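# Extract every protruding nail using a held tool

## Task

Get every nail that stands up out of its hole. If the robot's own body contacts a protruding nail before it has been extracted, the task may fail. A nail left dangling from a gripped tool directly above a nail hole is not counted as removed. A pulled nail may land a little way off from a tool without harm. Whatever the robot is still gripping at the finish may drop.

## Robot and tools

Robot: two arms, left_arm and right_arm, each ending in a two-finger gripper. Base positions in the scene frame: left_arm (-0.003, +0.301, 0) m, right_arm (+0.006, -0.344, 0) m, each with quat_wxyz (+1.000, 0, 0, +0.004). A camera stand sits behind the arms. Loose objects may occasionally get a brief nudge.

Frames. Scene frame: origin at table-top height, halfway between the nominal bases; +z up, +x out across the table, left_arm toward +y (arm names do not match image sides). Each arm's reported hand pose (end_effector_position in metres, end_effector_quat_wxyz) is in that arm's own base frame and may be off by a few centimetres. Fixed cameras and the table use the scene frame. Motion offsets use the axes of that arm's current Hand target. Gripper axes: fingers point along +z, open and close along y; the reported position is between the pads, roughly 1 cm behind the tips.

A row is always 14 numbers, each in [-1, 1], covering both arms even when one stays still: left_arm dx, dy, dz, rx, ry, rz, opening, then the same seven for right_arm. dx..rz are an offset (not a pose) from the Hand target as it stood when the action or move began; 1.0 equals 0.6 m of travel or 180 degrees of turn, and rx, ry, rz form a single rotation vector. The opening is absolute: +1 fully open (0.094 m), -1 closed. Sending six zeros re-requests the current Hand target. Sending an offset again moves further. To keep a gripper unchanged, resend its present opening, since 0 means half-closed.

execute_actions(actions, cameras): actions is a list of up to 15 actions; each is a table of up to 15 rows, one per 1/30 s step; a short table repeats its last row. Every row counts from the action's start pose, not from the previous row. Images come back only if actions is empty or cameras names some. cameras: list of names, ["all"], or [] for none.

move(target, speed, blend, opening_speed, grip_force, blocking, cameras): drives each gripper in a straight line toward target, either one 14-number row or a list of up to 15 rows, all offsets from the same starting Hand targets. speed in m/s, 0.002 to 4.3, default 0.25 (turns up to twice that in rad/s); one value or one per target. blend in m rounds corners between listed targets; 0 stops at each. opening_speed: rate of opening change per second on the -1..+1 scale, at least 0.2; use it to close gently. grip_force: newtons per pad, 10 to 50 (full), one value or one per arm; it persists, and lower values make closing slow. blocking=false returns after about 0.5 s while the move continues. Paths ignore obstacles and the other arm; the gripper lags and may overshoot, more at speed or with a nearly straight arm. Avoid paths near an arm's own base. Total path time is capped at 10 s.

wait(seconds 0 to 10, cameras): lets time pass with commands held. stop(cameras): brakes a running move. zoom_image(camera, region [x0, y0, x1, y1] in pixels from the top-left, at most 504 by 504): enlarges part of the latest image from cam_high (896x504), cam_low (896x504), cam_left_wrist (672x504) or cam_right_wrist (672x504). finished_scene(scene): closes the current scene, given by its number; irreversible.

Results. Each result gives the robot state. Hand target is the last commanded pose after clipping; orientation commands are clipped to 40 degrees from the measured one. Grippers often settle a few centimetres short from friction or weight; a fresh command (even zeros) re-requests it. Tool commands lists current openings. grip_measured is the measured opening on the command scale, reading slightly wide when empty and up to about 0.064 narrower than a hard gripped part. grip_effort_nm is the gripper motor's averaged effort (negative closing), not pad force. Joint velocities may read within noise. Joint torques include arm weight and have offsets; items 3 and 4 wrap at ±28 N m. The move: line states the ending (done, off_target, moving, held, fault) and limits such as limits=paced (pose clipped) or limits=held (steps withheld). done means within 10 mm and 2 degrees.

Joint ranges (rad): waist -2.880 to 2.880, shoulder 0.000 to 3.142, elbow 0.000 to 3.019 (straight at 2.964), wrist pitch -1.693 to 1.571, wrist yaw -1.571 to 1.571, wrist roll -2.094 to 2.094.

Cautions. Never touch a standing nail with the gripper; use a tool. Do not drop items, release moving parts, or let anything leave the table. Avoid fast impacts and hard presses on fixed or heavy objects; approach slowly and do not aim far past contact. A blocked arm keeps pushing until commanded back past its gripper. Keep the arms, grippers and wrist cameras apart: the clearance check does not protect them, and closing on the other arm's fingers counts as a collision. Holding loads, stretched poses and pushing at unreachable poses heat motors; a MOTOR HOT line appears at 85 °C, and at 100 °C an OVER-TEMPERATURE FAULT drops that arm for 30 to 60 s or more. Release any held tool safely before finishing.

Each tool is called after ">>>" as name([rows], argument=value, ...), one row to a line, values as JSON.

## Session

>>> execute_actions(actions=[])

>>> zoom_image(camera="cam_high", region=[400, 150, 800, 450])

>>> zoom_image(camera="cam_low", region=[200, 150, 500, 400])

Scene clock: 0.00 s.
left_arm: end_effector_position=(+0.3626, -0.0580, +0.3455) grip_measured=+1.000 grip_effort_nm=n/a end_effector_quat_wxyz=(+0.514, +0.568, +0.621, -0.170) | right_arm: end_effector_position=(+0.1561, -0.1362, +0.1336) grip_measured=+1.000 grip_effort_nm=n/a end_effector_quat_wxyz=(+0.000, -0.096, +0.995, +0.015)
Joint positions: left_arm=[0.275 1.017 1.005 -1.085 1.086 1.467 0.094] | right_arm=[-0.732 0.904 0.67 -1.358 -0.02 -0.924 0.094]
Joint velocities: within noise
Joint torques (N m): no reading
Heat: left arm: hottest wrist yaw 22 °C; right arm: hottest shoulder 22 °C.
Hand target: left_arm +0.3666, -0.0569, +0.3578; +0.520, +0.572, +0.614, -0.159 | right_arm +0.1615, -0.1410, +0.1414; +0.007, -0.096, +0.995, +0.007
Tool commands: left_gripper/opening=+1.0 right_gripper/opening=+1.0

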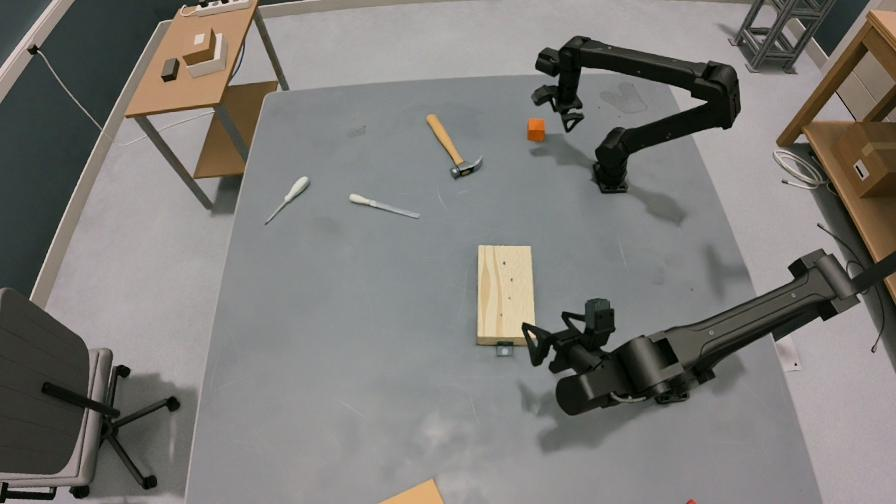

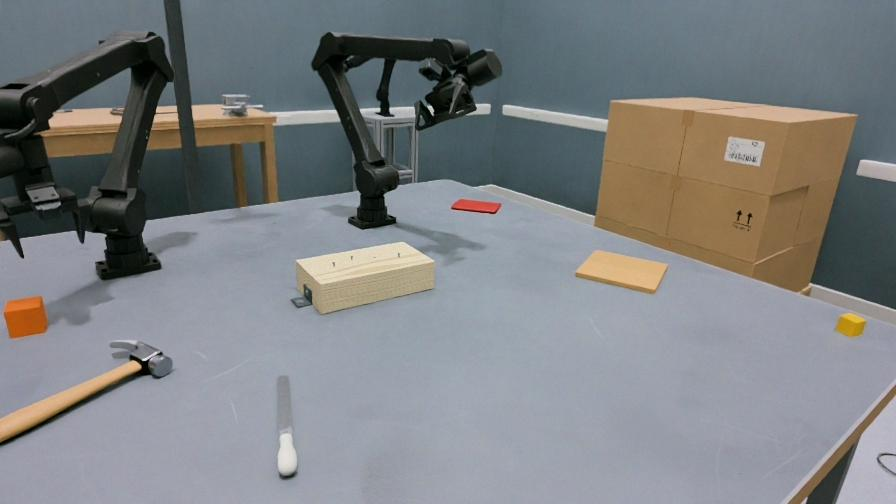

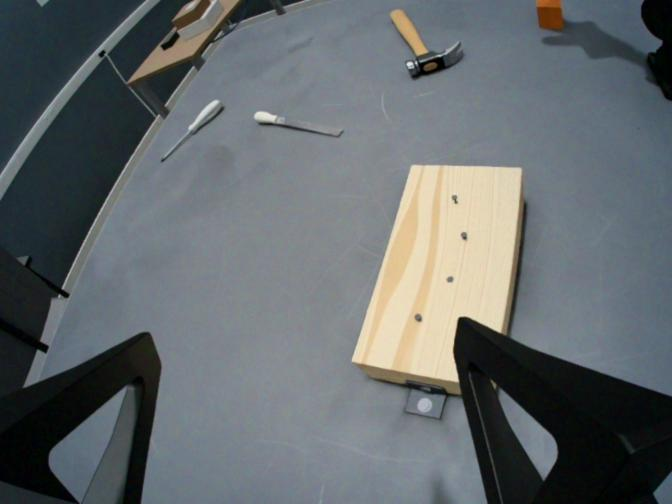

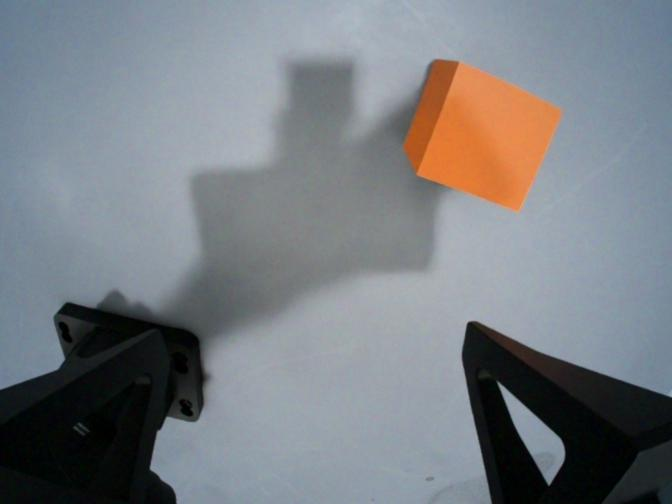

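Scaled by 1.260 from the camera's 896x504 image, which has a finer 1280x720 frame.

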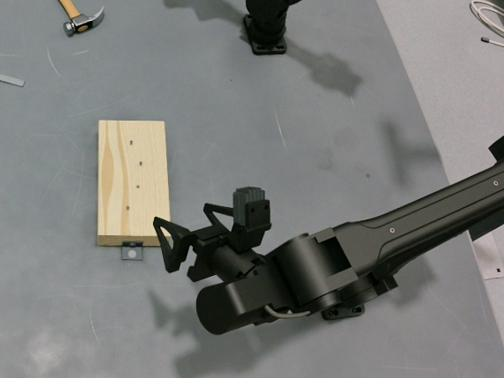

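Scaled by 1.680 from the camera's 896x504 image, which has a finer 1280x720 frame.

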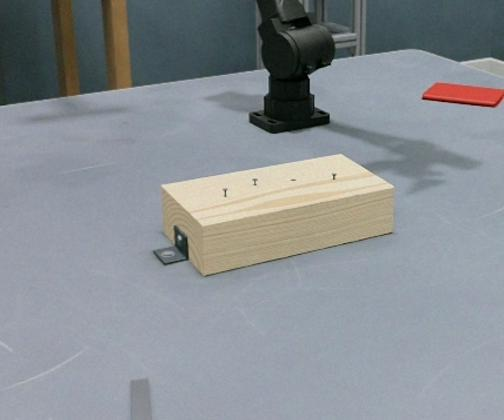

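>>> zoom_image(camera="cam_low", region=[290, 230, 440, 320])

>>> zoom_image(camera="cam_high", region=[420, 100, 580, 370])

>>> zoom_image(camera="cam_left_wrist", region=[340, 150, 540, 420])

Scaled by 3.360 from the camera's 896x504 image, which has a finer 1280x720 frame.

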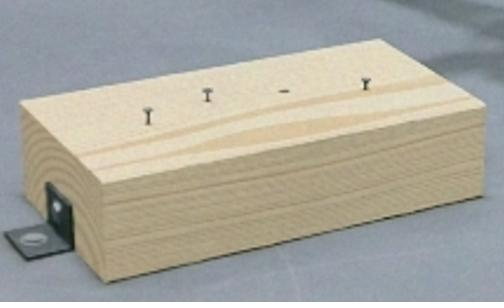

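Scaled by 1.867 from the camera's 896x504 image, which has a finer 1280x720 frame.

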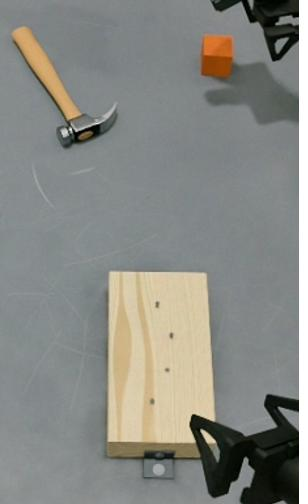

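Scaled by 1.867 from the camera's 672x504 image, which has a finer 960x720 frame.

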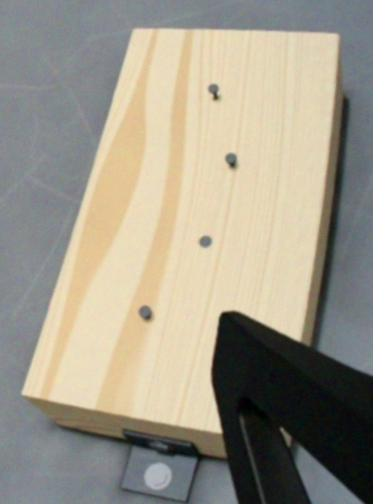

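>>> move(target=[0.068,-0.11,0.127,-0.013,0.379,-0.275,1,-0.332,0.047,-0.35,0,0,0,1], speed=0.4, cameras=["all"])

Scene clock: 7.63 s.
left_arm: end_effector_position=(+0.3407, -0.1073, +0.2498) grip_measured=+1.000 grip_effort_nm=0.00 end_effector_quat_wxyz=(-0.017, +0.257, +0.966, -0.002) | right_arm: end_effector_position=(+0.3387, -0.0780, +0.3388) grip_measured=+1.000 grip_effort_nm=-0.04 end_effector_quat_wxyz=(+0.047, -0.100, +0.994, -0.006)
Joint positions: left_arm=[-0.301 1.295 1.253 -1.563 0.006 0.219 0.094] | right_arm=[-0.235 1.207 1.41 -1.682 -0.019 -0.434 0.094]
Joint torques (N m): left_arm=[-0.09 -7.82 11.88 -0.36 -0.16 -0.24] | right_arm=[1.03 -6.59 11.96 -0.17 0.13 0.05]
Heat: left arm: hottest elbow 22 °C; right arm: hottest shoulder 22 °C.
Hand target: left_arm +0.3521, -0.1147, +0.2669; +0.000, +0.259, +0.966, -0.001 | right_arm +0.3489, -0.0785, +0.3546; +0.007, -0.096, +0.995, +0.007
Off the commanded pose: left_arm 0.022 m, 2 deg | right_arm 0.019 m, 5 deg.
joint sent to its limit (right arm) — joint 4 (wrist pitch), lower limit. The joint targets are off in orientation, not in position.
move: off_target (left_arm, right_arm)

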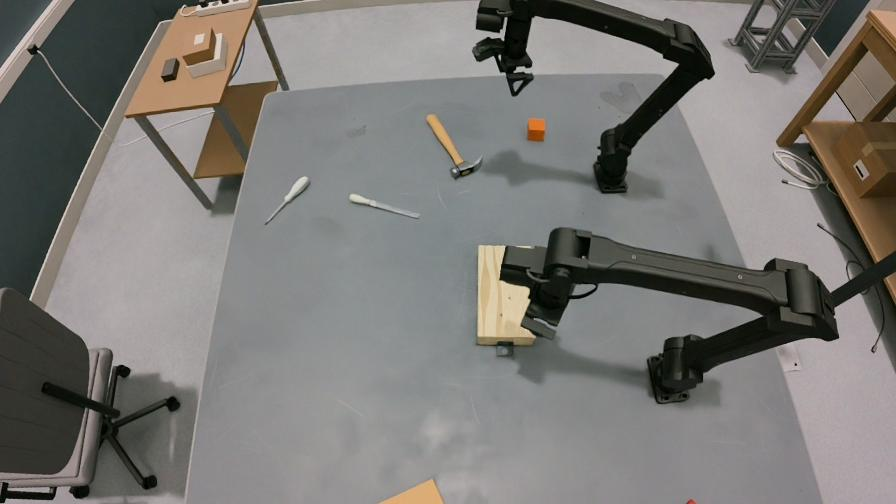

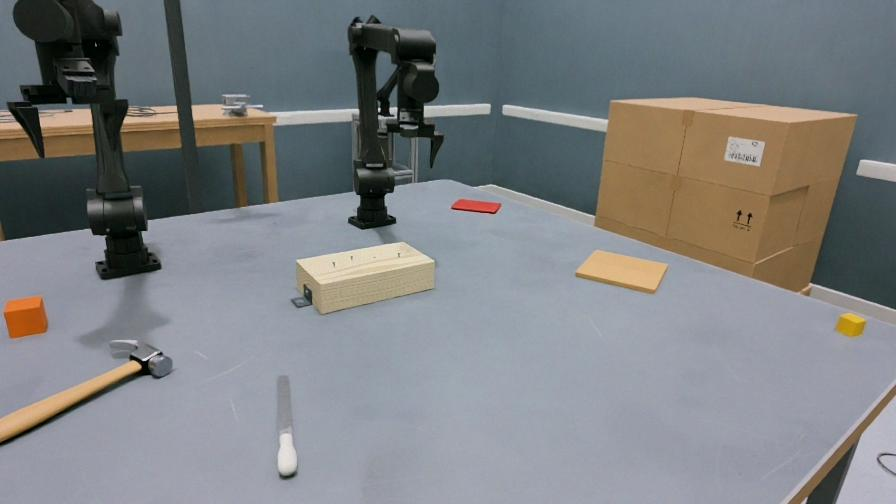

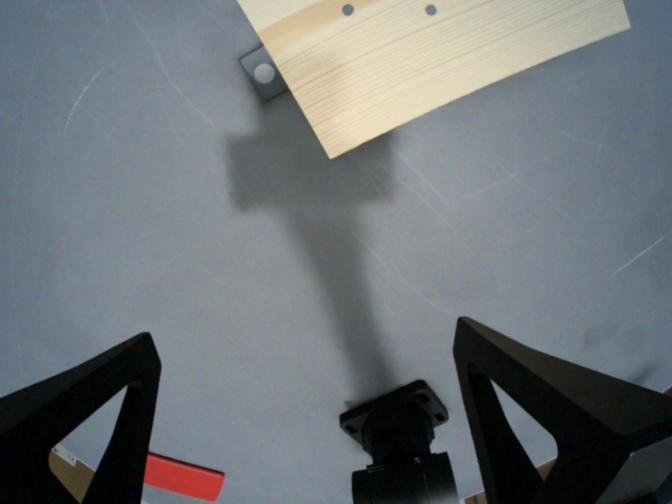

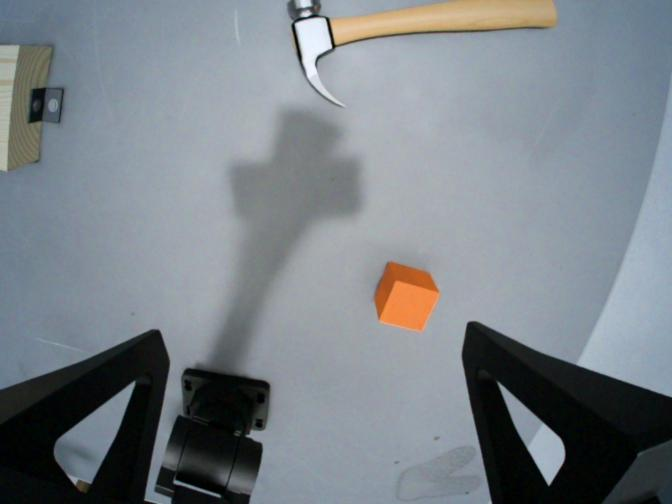

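>>> move(target=[-0.244,-0.075,0,0,0,0,1,-0.263,-0.24,0.283,0,0,0.47,1], speed=0.35, cameras=["all"])

Scene clock: 12.50 s.
left_arm: end_effector_position=(+0.4465, -0.2165, +0.2539) grip_measured=+1.000 grip_effort_nm=0.00 end_effector_quat_wxyz=(-0.014, +0.257, +0.966, +0.000) | right_arm: end_effector_position=(+0.5178, -0.1781, +0.1794) grip_measured=+1.000 grip_effort_nm=-0.04 end_effector_quat_wxyz=(-0.012, +0.591, +0.807, +0.007)
Joint positions: left_arm=[-0.449 1.655 1.654 -1.598 0.005 0.071 0.094] | right_arm=[-0.337 1.801 1.653 -1.442 -0.02 0.927 0.094]
Joint torques (N m): left_arm=[-0.09 -13.57 11.99 -0.35 -0.18 -0.23] | right_arm=[-0.44 -15.09 11.74 0.25 0.13 0.06]
Heat: left arm: hottest elbow 24 °C; right arm: hottest elbow 24 °C.
Hand target: left_arm +0.4563, -0.2268, +0.2669; +0.000, +0.259, +0.966, -0.001 | right_arm +0.5335, -0.1872, +0.1855; +0.001, +0.599, +0.801, +0.010
Off the commanded pose: left_arm 0.019 m, 2 deg | right_arm 0.019 m, 2 deg.
move: off_target (left_arm, right_arm)

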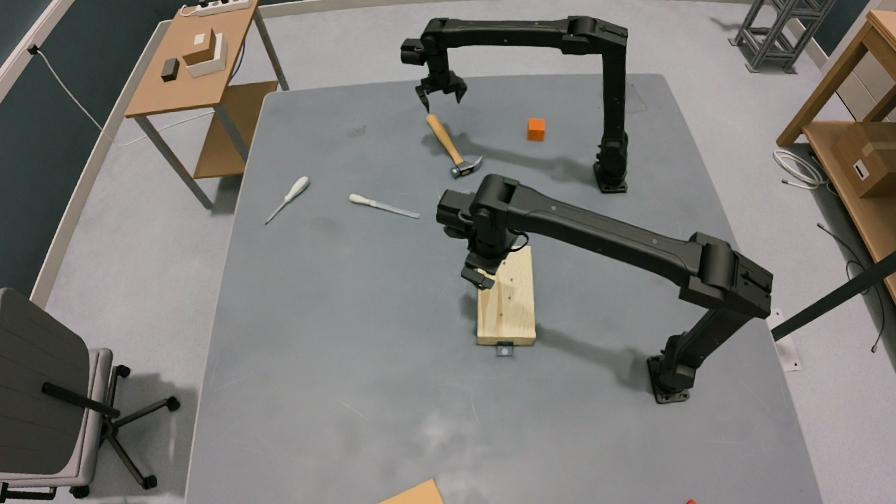

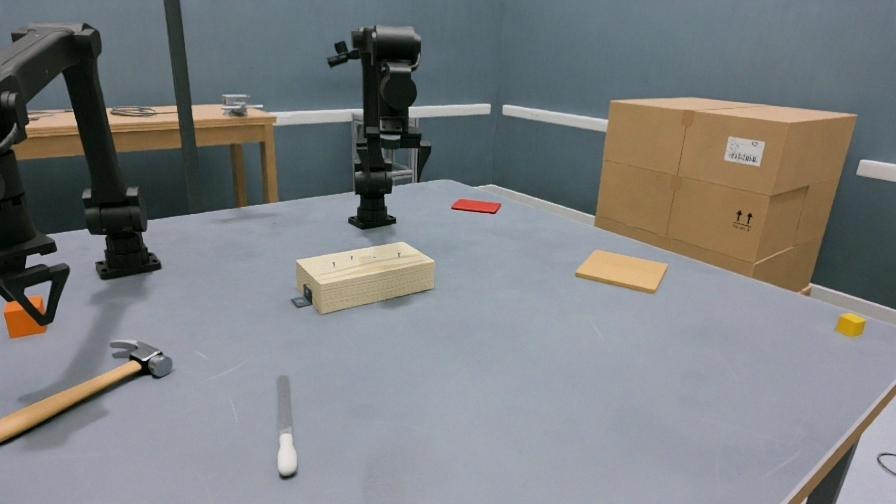

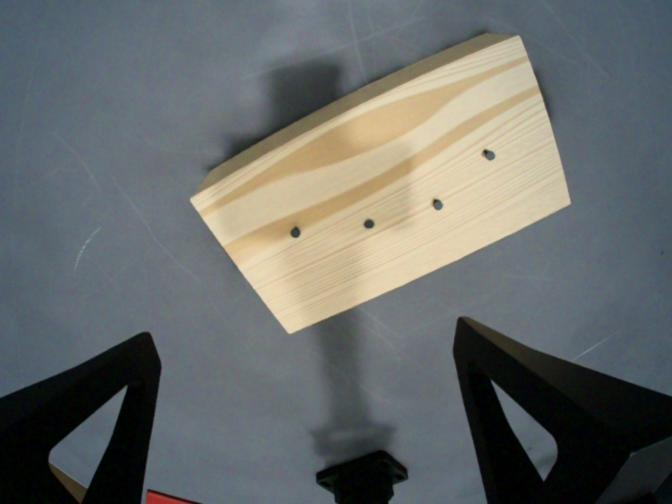

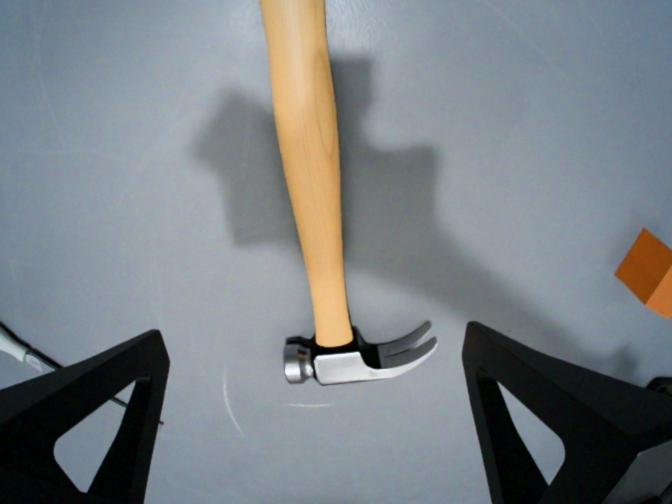

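>>> move(target=[0,0,0,0,0,0,1,0.005,0.027,0.2,0,0,-0.026,1], speed=0.25, cameras=["cam_right_wrist","cam_low"])

Scene clock: 14.60 s.
left_arm: end_effector_position=(+0.4465, -0.2165, +0.2539) grip_measured=+1.000 grip_effort_nm=0.00 end_effector_quat_wxyz=(-0.014, +0.257, +0.966, +0.000) | right_arm: end_effector_position=(+0.5442, -0.1791, +0.0709) grip_measured=+1.000 grip_effort_nm=-0.04 end_effector_quat_wxyz=(-0.002, +0.574, +0.819, +0.010)
Joint positions: left_arm=[-0.449 1.655 1.654 -1.598 0.005 0.071 0.094] | right_arm=[-0.323 1.929 1.547 -1.187 -0.02 0.9 0.094]
Joint torques (N m): left_arm=[-0.03 -13.63 11.99 -0.34 -0.17 -0.23] | right_arm=[1.08 -17.08 7.69 0.72 0.19 -0.34]
Heat: left arm: hottest elbow 25 °C; right arm: hottest elbow 24 °C.
Hand target: left_arm +0.4563, -0.2268, +0.2669; +0.000, +0.259, +0.966, -0.001 | right_arm +0.5497, -0.1779, +0.0659; +0.001, +0.566, +0.825, +0.010
Off the commanded pose: left_arm 0.019 m, 2 deg | right_arm 0.008 m, 1 deg.
move: off_target (left_arm)
Images, in order (width x height): cam_low 896x504, cam_right_wrist 672x504.

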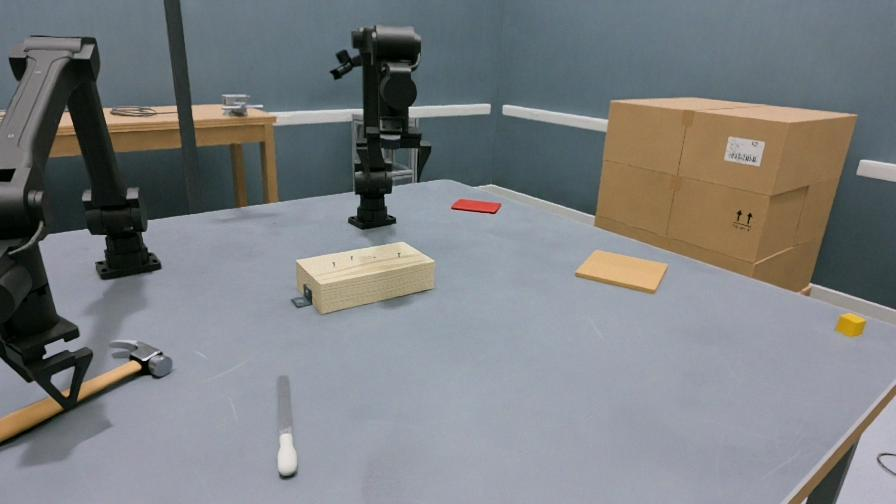

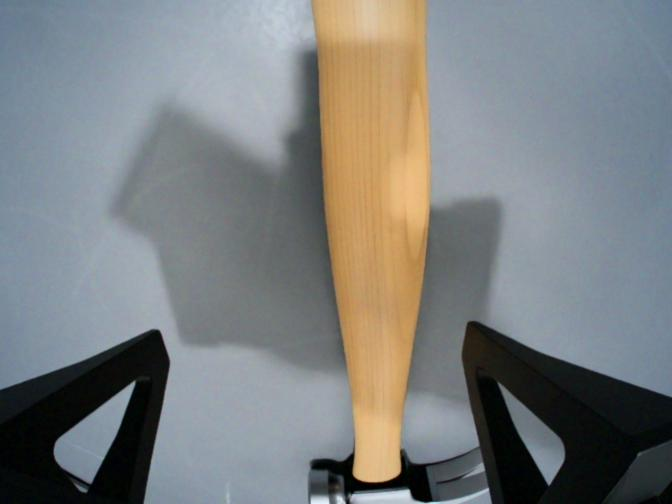

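>>> move([
  [0,0,0,0,0,0,1,-0.012,-0.038,0.02,0,0,0,1],
  [0,0,0,0,0,0,1,-0.015,-0.038,0.086,0,0,0,1],
], speed=0.15, cameras=["cam_right_wrist"])

Scene clock: 16.77 s.
left_arm: end_effector_position=(+0.4465, -0.2165, +0.2539) grip_measured=+1.000 grip_effort_nm=-0.01 end_effector_quat_wxyz=(-0.014, +0.257, +0.966, +0.000) | right_arm: end_effector_position=(+0.5352, -0.1922, +0.0319) grip_measured=+1.000 grip_effort_nm=-0.04 end_effector_quat_wxyz=(+0.011, +0.570, +0.822, +0.013)
Joint positions: left_arm=[-0.449 1.655 1.654 -1.598 0.005 0.071 0.094] | right_arm=[-0.35 1.946 1.461 -1.057 -0.019 0.863 0.094]
Joint torques (N m): left_arm=[-0.03 -13.63 11.97 -0.34 -0.17 -0.23] | right_arm=[0.09 -16.26 6.45 0.49 0.14 -0.28]
Heat: left arm: hottest elbow 26 °C; right arm: hottest elbow 24 °C.
Hand target: left_arm +0.4563, -0.2268, +0.2669; +0.000, +0.259, +0.966, -0.001 | right_arm +0.5322, -0.1937, +0.0139; +0.001, +0.566, +0.825, +0.010
Off the commanded pose: left_arm 0.019 m, 2 deg | right_arm 0.018 m, 1 deg.
move: off_target (left_arm, right_arm)
Images, in order (width x height): cam_right_wrist 672x504.

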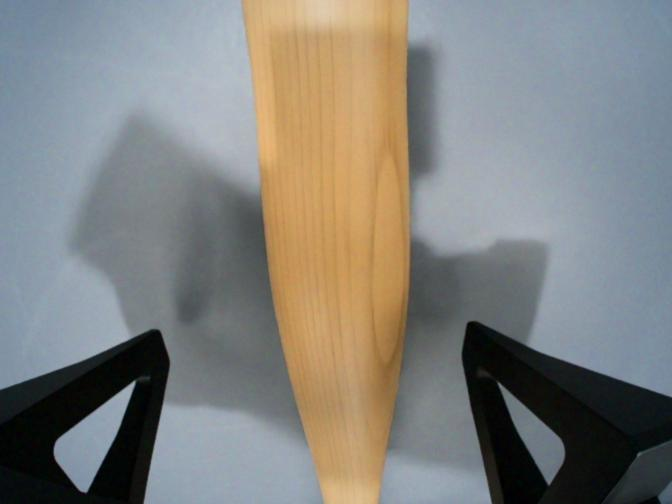

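>>> move([
  [0,0,0,0,0,0,1,0,-0.01,0.02,0,0,0,1],
  [0,0,0,0,0,0,1,0,-0.01,0.02,0,0,0,-0.9],
], speed=0.15, opening_speed=1.5, cameras=["cam_right_wrist"])

Scene clock: 19.23 s.
left_arm: end_effector_position=(+0.4465, -0.2165, +0.2539) grip_measured=+1.000 grip_effort_nm=0.00 end_effector_quat_wxyz=(-0.014, +0.257, +0.966, +0.000) | right_arm: end_effector_position=(+0.5313, -0.1952, +0.0231) grip_measured=-0.292 grip_effort_nm=-1.07 end_effector_quat_wxyz=(+0.015, +0.568, +0.823, +0.012)
Joint positions: left_arm=[-0.449 1.655 1.654 -1.598 0.005 0.071 0.094] | right_arm=[-0.356 1.947 1.437 -1.026 -0.017 0.852 0.033]
Joint torques (N m): left_arm=[-0.03 -13.63 11.96 -0.36 -0.17 -0.23] | right_arm=[0.44 -14.92 6.28 0.85 0.09 -0.23]
Heat: left arm: hottest elbow 27 °C; right arm: hottest elbow 24 °C.
Hand target: left_arm +0.4563, -0.2268, +0.2669; +0.000, +0.259, +0.966, -0.001 | right_arm +0.5268, -0.1958, +0.0017; +0.001, +0.566, +0.824, +0.010
Off the commanded pose: left_arm 0.019 m, 2 deg | right_arm 0.022 m, 2 deg.
move: off_target (left_arm, right_arm); target 2's new opening was sent with right_arm's hand 0.023 m and 2 deg from that target
Images, in order (width x height): cam_right_wrist 672x504.

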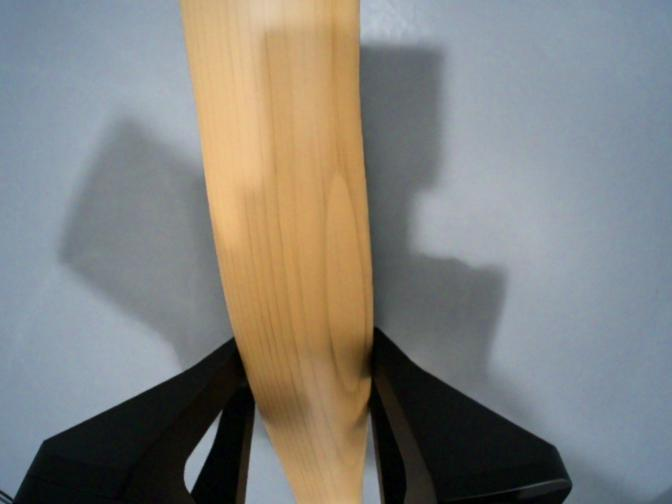

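>>> move([
  [0,0,0,0,0,0,1,0.13,-0.095,-0.55,0,0,0,-0.9],
  [0,0,0,0,0,0,1,0.463,-0.05,-0.594,-0.531,-0.027,-0.362,-0.9],
], speed=0.35, blend=0.05, cameras=["all"])

Scene clock: 25.90 s.
left_arm: end_effector_position=(+0.4465, -0.2165, +0.2539) grip_measured=+1.000 grip_effort_nm=-0.01 end_effector_quat_wxyz=(-0.014, +0.257, +0.966, +0.000) | right_arm: end_effector_position=(+0.3977, +0.0432, +0.3471) grip_measured=-0.295 grip_effort_nm=-1.07 end_effector_quat_wxyz=(+0.425, -0.094, +0.713, +0.550)
Joint positions: left_arm=[-0.449 1.655 1.654 -1.598 0.005 0.071 0.094] | right_arm=[-0.331 1.058 0.716 0.17 -1.372 0.612 0.033]
Joint torques (N m): left_arm=[0.03 -13.68 11.99 -0.35 -0.17 -0.23] | right_arm=[0.79 -7.3 9.05 2.51 -0.19 0.42]
Heat: left arm: hottest elbow 29 °C; right arm: hottest elbow 25 °C.
Hand target: left_arm +0.4563, -0.2268, +0.2669; +0.000, +0.259, +0.966, -0.001 | right_arm +0.3944, +0.0473, +0.3601; +0.430, -0.093, +0.701, +0.561
Off the commanded pose: left_arm 0.019 m, 2 deg | right_arm 0.014 m, 2 deg.
move: off_target (left_arm, right_arm)

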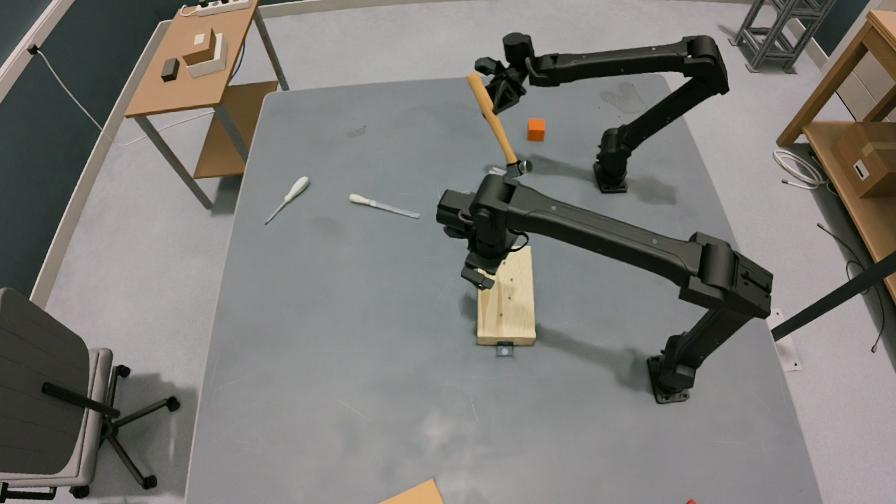

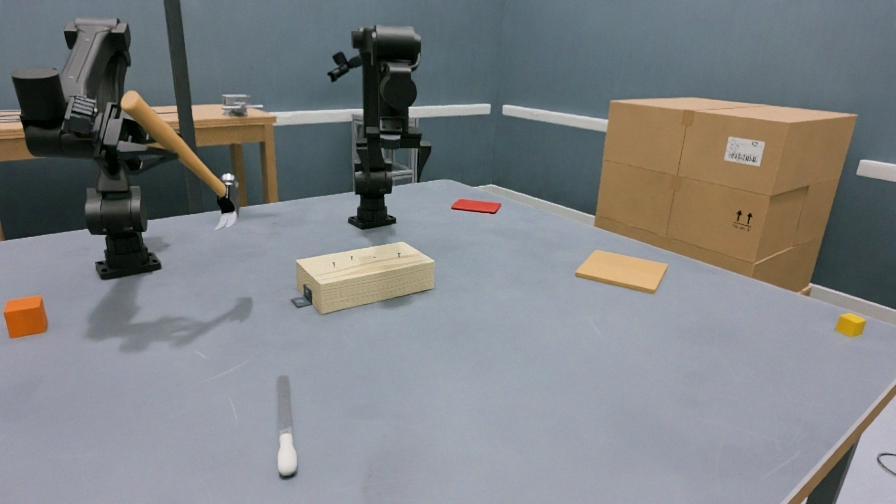

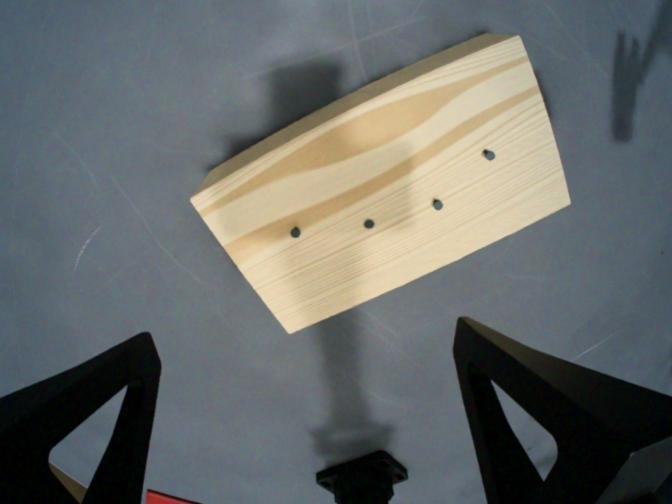

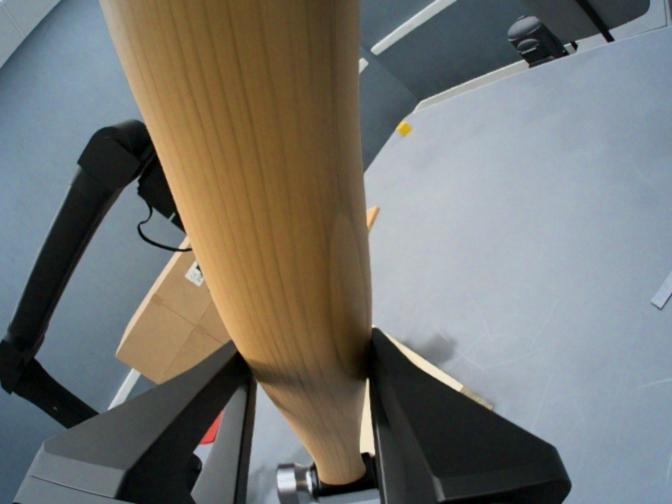

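>>> move(target=[0,0,0,0,0,0,1,0.1745,0.139,0.357,0,0,0,-0.9], speed=0.3, cameras=["all"])

>>> zoom_image(camera="cam_low", region=[280, 150, 450, 320])

>>> zoom_image(camera="cam_high", region=[440, 160, 600, 350])

Scene clock: 27.87 s.
left_arm: end_effector_position=(+0.4465, -0.2165, +0.2539) grip_measured=+1.000 grip_effort_nm=0.00 end_effector_quat_wxyz=(-0.014, +0.257, +0.966, +0.000) | right_arm: end_effector_position=(+0.3785, +0.2953, +0.2990) grip_measured=-0.295 grip_effort_nm=-1.07 end_effector_quat_wxyz=(+0.404, -0.094, +0.735, +0.536)
Joint positions: left_arm=[-0.449 1.655 1.654 -1.598 0.005 0.071 0.094] | right_arm=[0.461 1.107 0.633 0.355 -0.588 0.733 0.033]
Joint torques (N m): left_arm=[-0.03 -13.57 12 -0.34 -0.17 -0.23] | right_arm=[0.85 -7.94 11.85 4 -0.04 0.38]
Heat: left arm: hottest elbow 29 °C; right arm: hottest elbow 25 °C.
Hand target: left_arm +0.4563, -0.2268, +0.2669; +0.000, +0.259, +0.966, -0.001 | right_arm +0.3860, +0.2993, +0.3450; +0.430, -0.093, +0.701, +0.561
Off the commanded pose: left_arm 0.019 m, 2 deg | right_arm 0.047 m, 6 deg.
move: off_target (left_arm, right_arm)

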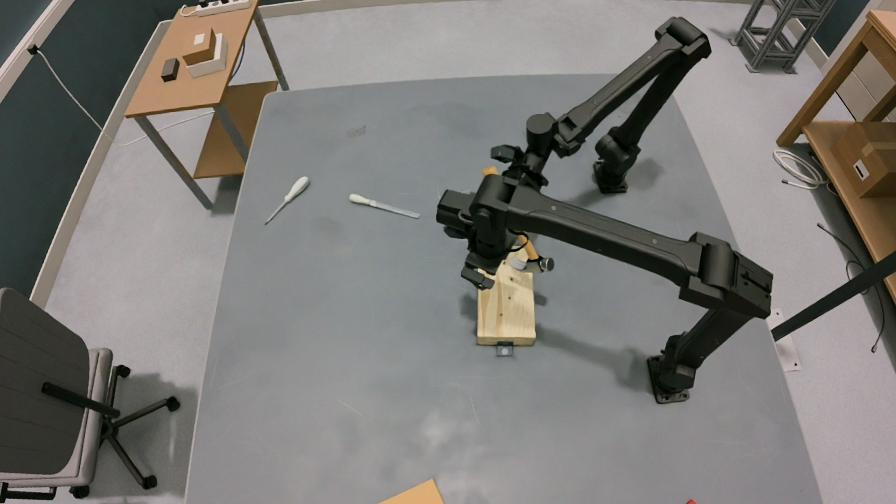

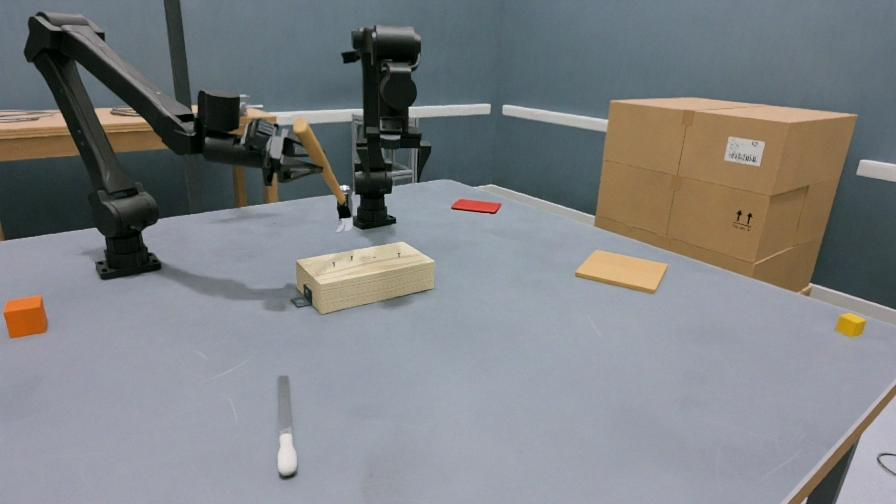

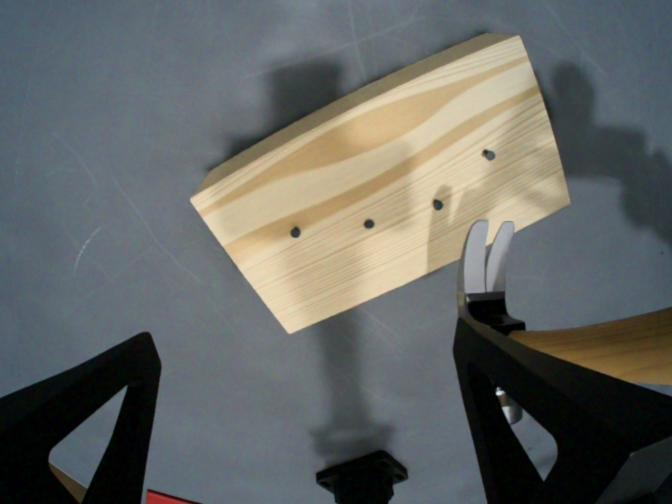

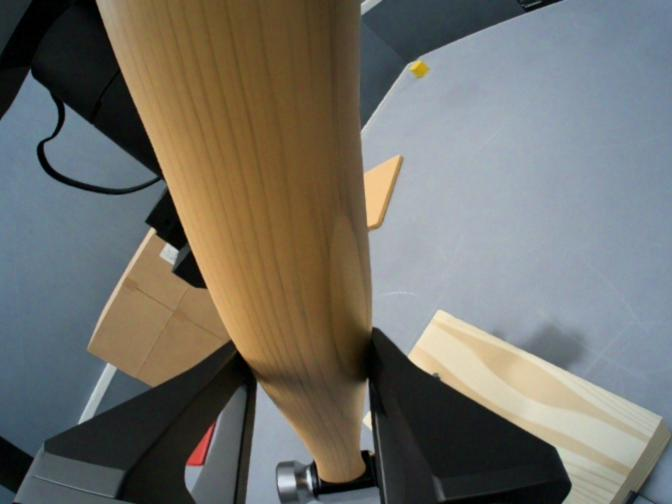

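Scaled by 2.965 from the camera's 896x504 image, which has a finer 1280x720 frame.

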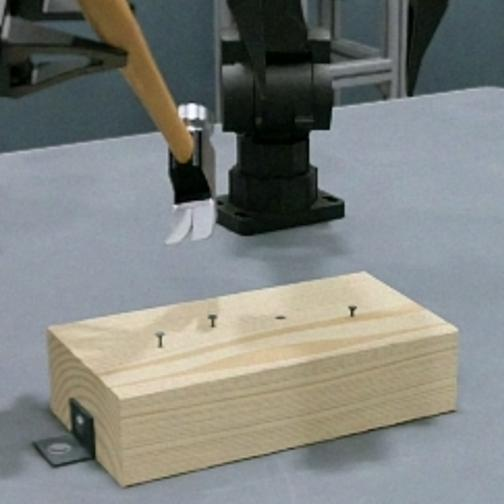

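Scaled by 2.653 from the camera's 896x504 image, which has a finer 1280x720 frame.

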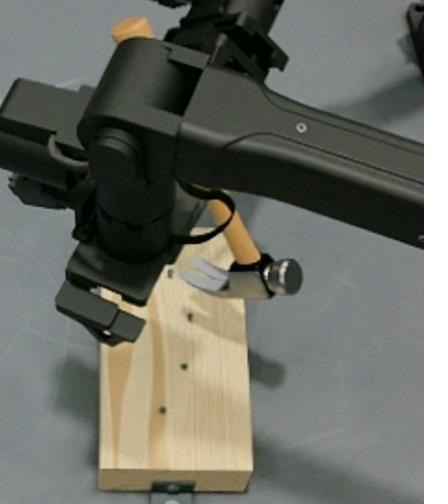

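>>> move(target=[0,0,0,0,0,0,1,0.07,0,-0.062,0,0,0,-0.9], speed=0.15, cameras=["cam_high","cam_low","cam_left_wrist"])

>>> zoom_image(camera="cam_low", region=[280, 150, 450, 320])

>>> zoom_image(camera="cam_high", region=[460, 210, 570, 330])

Scene clock: 29.50 s.
left_arm: end_effector_position=(+0.4465, -0.2165, +0.2539) grip_measured=+1.000 grip_effort_nm=-0.01 end_effector_quat_wxyz=(-0.014, +0.257, +0.966, +0.000) | right_arm: end_effector_position=(+0.3460, +0.2809, +0.2771) grip_measured=-0.295 grip_effort_nm=-1.07 end_effector_quat_wxyz=(+0.408, -0.093, +0.734, +0.535)
Joint positions: left_arm=[-0.449 1.655 1.654 -1.598 0.005 0.071 0.094] | right_arm=[0.47 1.027 0.513 0.402 -0.574 0.733 0.033]
Joint torques (N m): left_arm=[-0.15 -13.63 11.97 -0.34 -0.18 -0.23] | right_arm=[1.03 -8.64 9.09 3.97 0.03 0.37]
Heat: left arm: hottest elbow 30 °C; right arm: hottest elbow 26 °C.
Hand target: left_arm +0.4563, -0.2268, +0.2669; +0.000, +0.259, +0.966, -0.001 | right_arm +0.3416, +0.2819, +0.3153; +0.430, -0.093, +0.701, +0.561
Off the commanded pose: left_arm 0.019 m, 2 deg | right_arm 0.039 m, 5 deg.
move: off_target (left_arm, right_arm)
Images, in order (width x height): cam_high 896x504, cam_low 896x504, cam_left_wrist 672x504.

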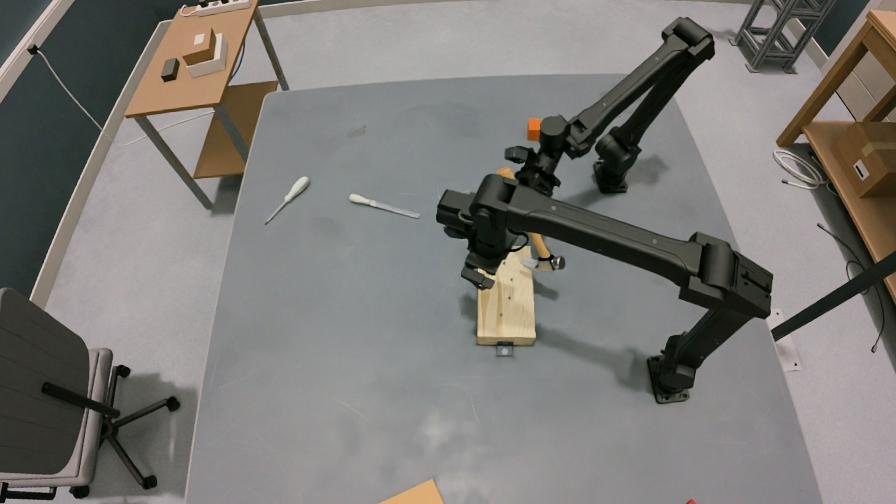

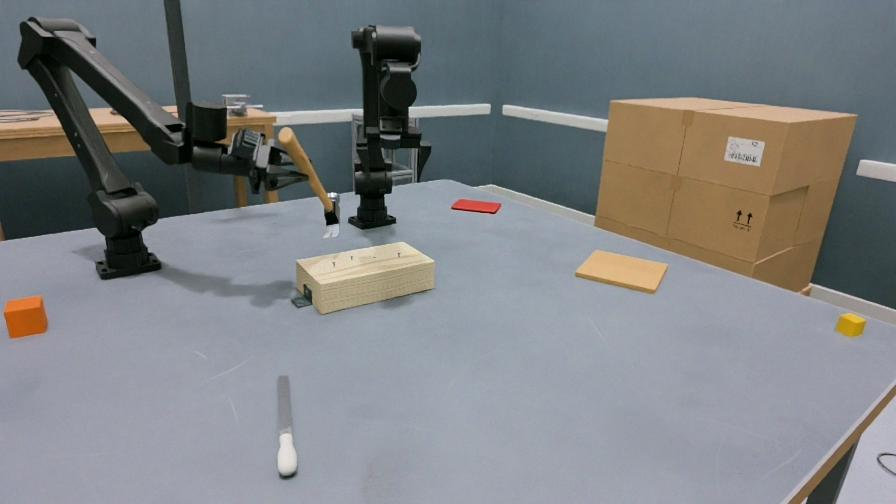

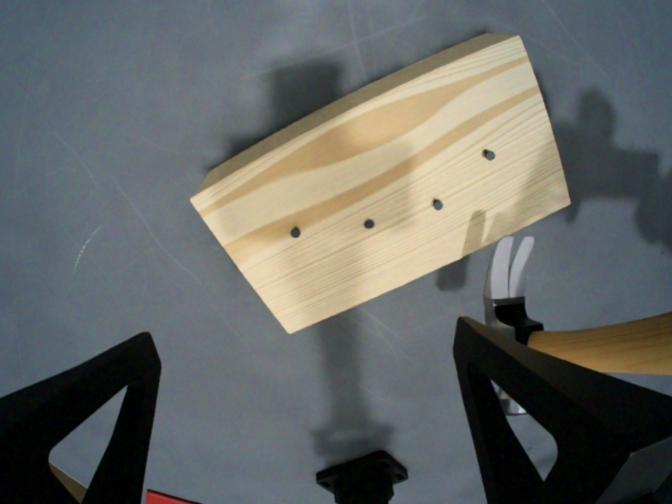

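Scaled by 2.965 from the camera's 896x504 image, which has a finer 1280x720 frame.

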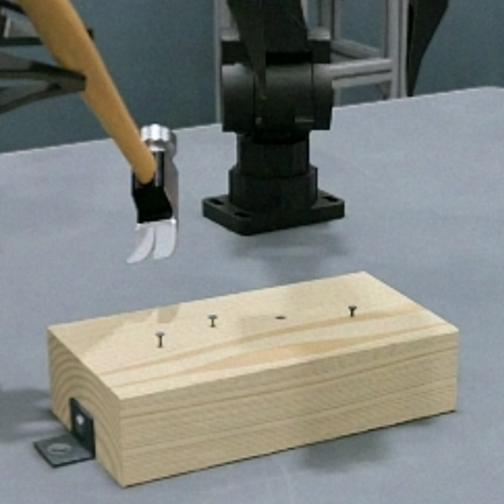

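Scaled by 4.200 from the camera's 896x504 image, which has a finer 1280x720 frame.

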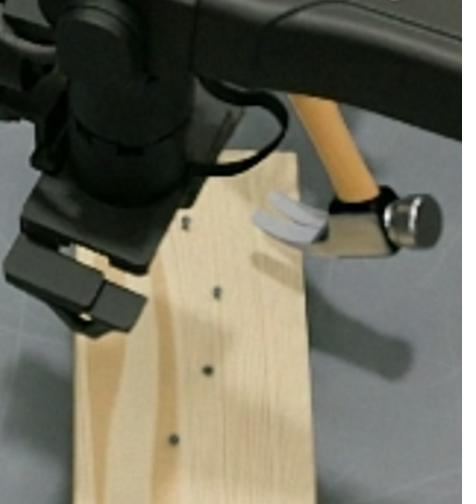

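>>> move(target=[0,0,0,0,0,0,1,0.045,-0.045,0.008,0,0,0,-0.9], speed=0.15, cameras=["cam_high","cam_low","cam_left_wrist"])

>>> zoom_image(camera="cam_low", region=[290, 190, 410, 310])

>>> zoom_image(camera="cam_high", region=[460, 210, 570, 330])

>>> zoom_image(camera="cam_left_wrist", region=[400, 110, 600, 330])

Scene clock: 31.07 s.
left_arm: end_effector_position=(+0.4465, -0.2165, +0.2539) grip_measured=+1.000 grip_effort_nm=0.00 end_effector_quat_wxyz=(-0.014, +0.257, +0.966, +0.000) | right_arm: end_effector_position=(+0.3435, +0.2814, +0.2514) grip_measured=-0.295 grip_effort_nm=-1.07 end_effector_quat_wxyz=(+0.418, -0.096, +0.726, +0.538)
Joint positions: left_arm=[-0.449 1.655 1.654 -1.598 0.005 0.071 0.094] | right_arm=[0.476 1.09 0.453 0.551 -0.564 0.733 0.033]
Joint torques (N m): left_arm=[-0.09 -13.63 11.96 -0.34 -0.17 -0.24] | right_arm=[1.2 -6.24 8.76 4.03 0 0.37]
Heat: left arm: hottest elbow 30 °C; right arm: hottest elbow 26 °C.
Hand target: left_arm +0.4563, -0.2268, +0.2669; +0.000, +0.259, +0.966, -0.001 | right_arm +0.3440, +0.2861, +0.2772; +0.430, -0.093, +0.701, +0.561
Off the commanded pose: left_arm 0.019 m, 2 deg | right_arm 0.026 m, 4 deg.
move: off_target (left_arm, right_arm)
Images, in order (width x height): cam_high 896x504, cam_low 896x504, cam_left_wrist 672x504.

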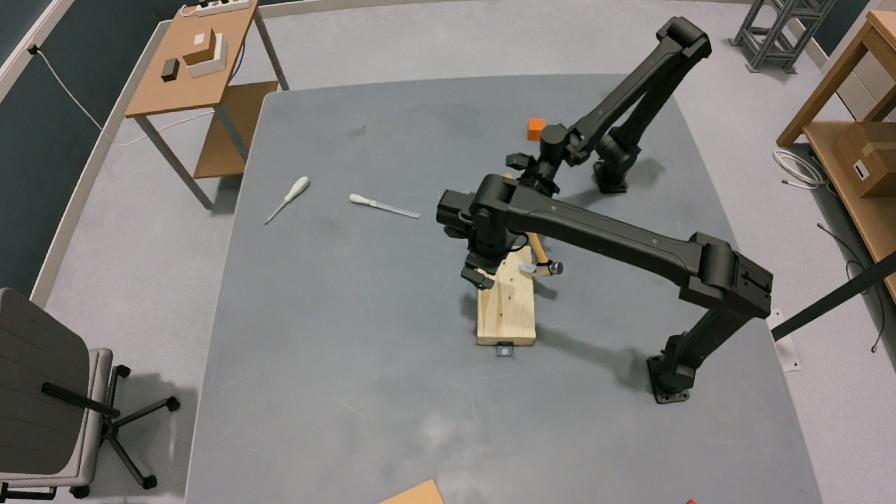

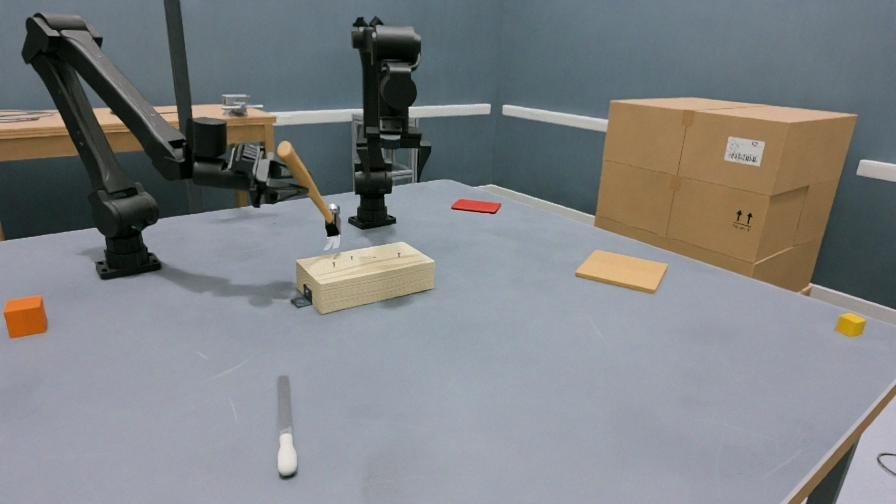

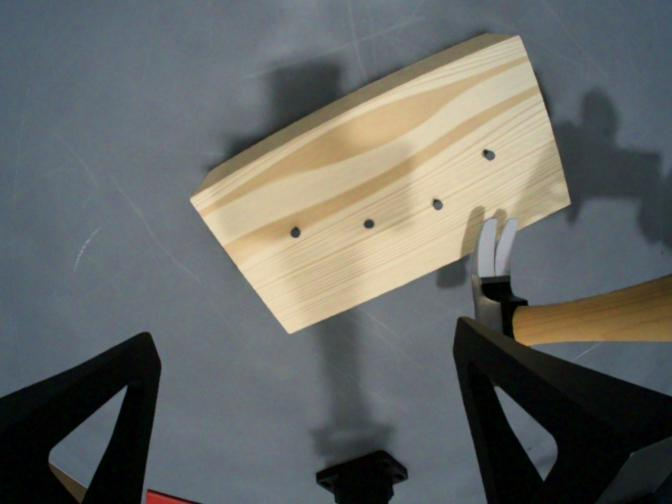

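Scaled by 4.200 from the camera's 896x504 image, which has a finer 1280x720 frame.

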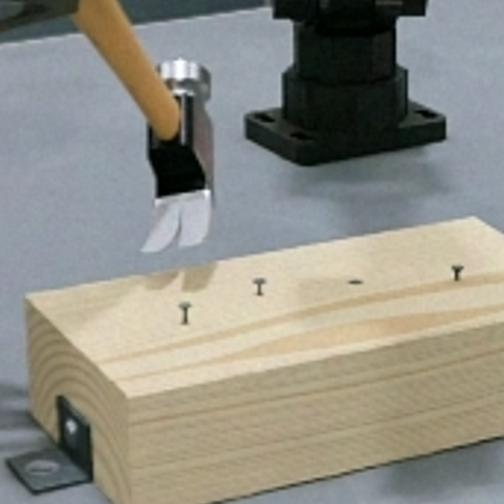

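Scaled by 4.200 from the camera's 896x504 image, which has a finer 1280x720 frame.

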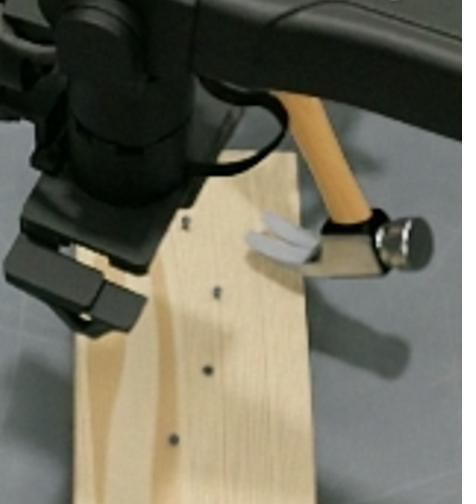

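Scaled by 2.291 from the camera's 672x504 image, which has a finer 960x720 frame.

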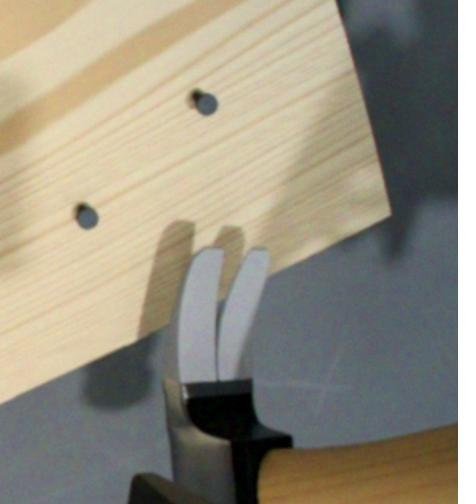

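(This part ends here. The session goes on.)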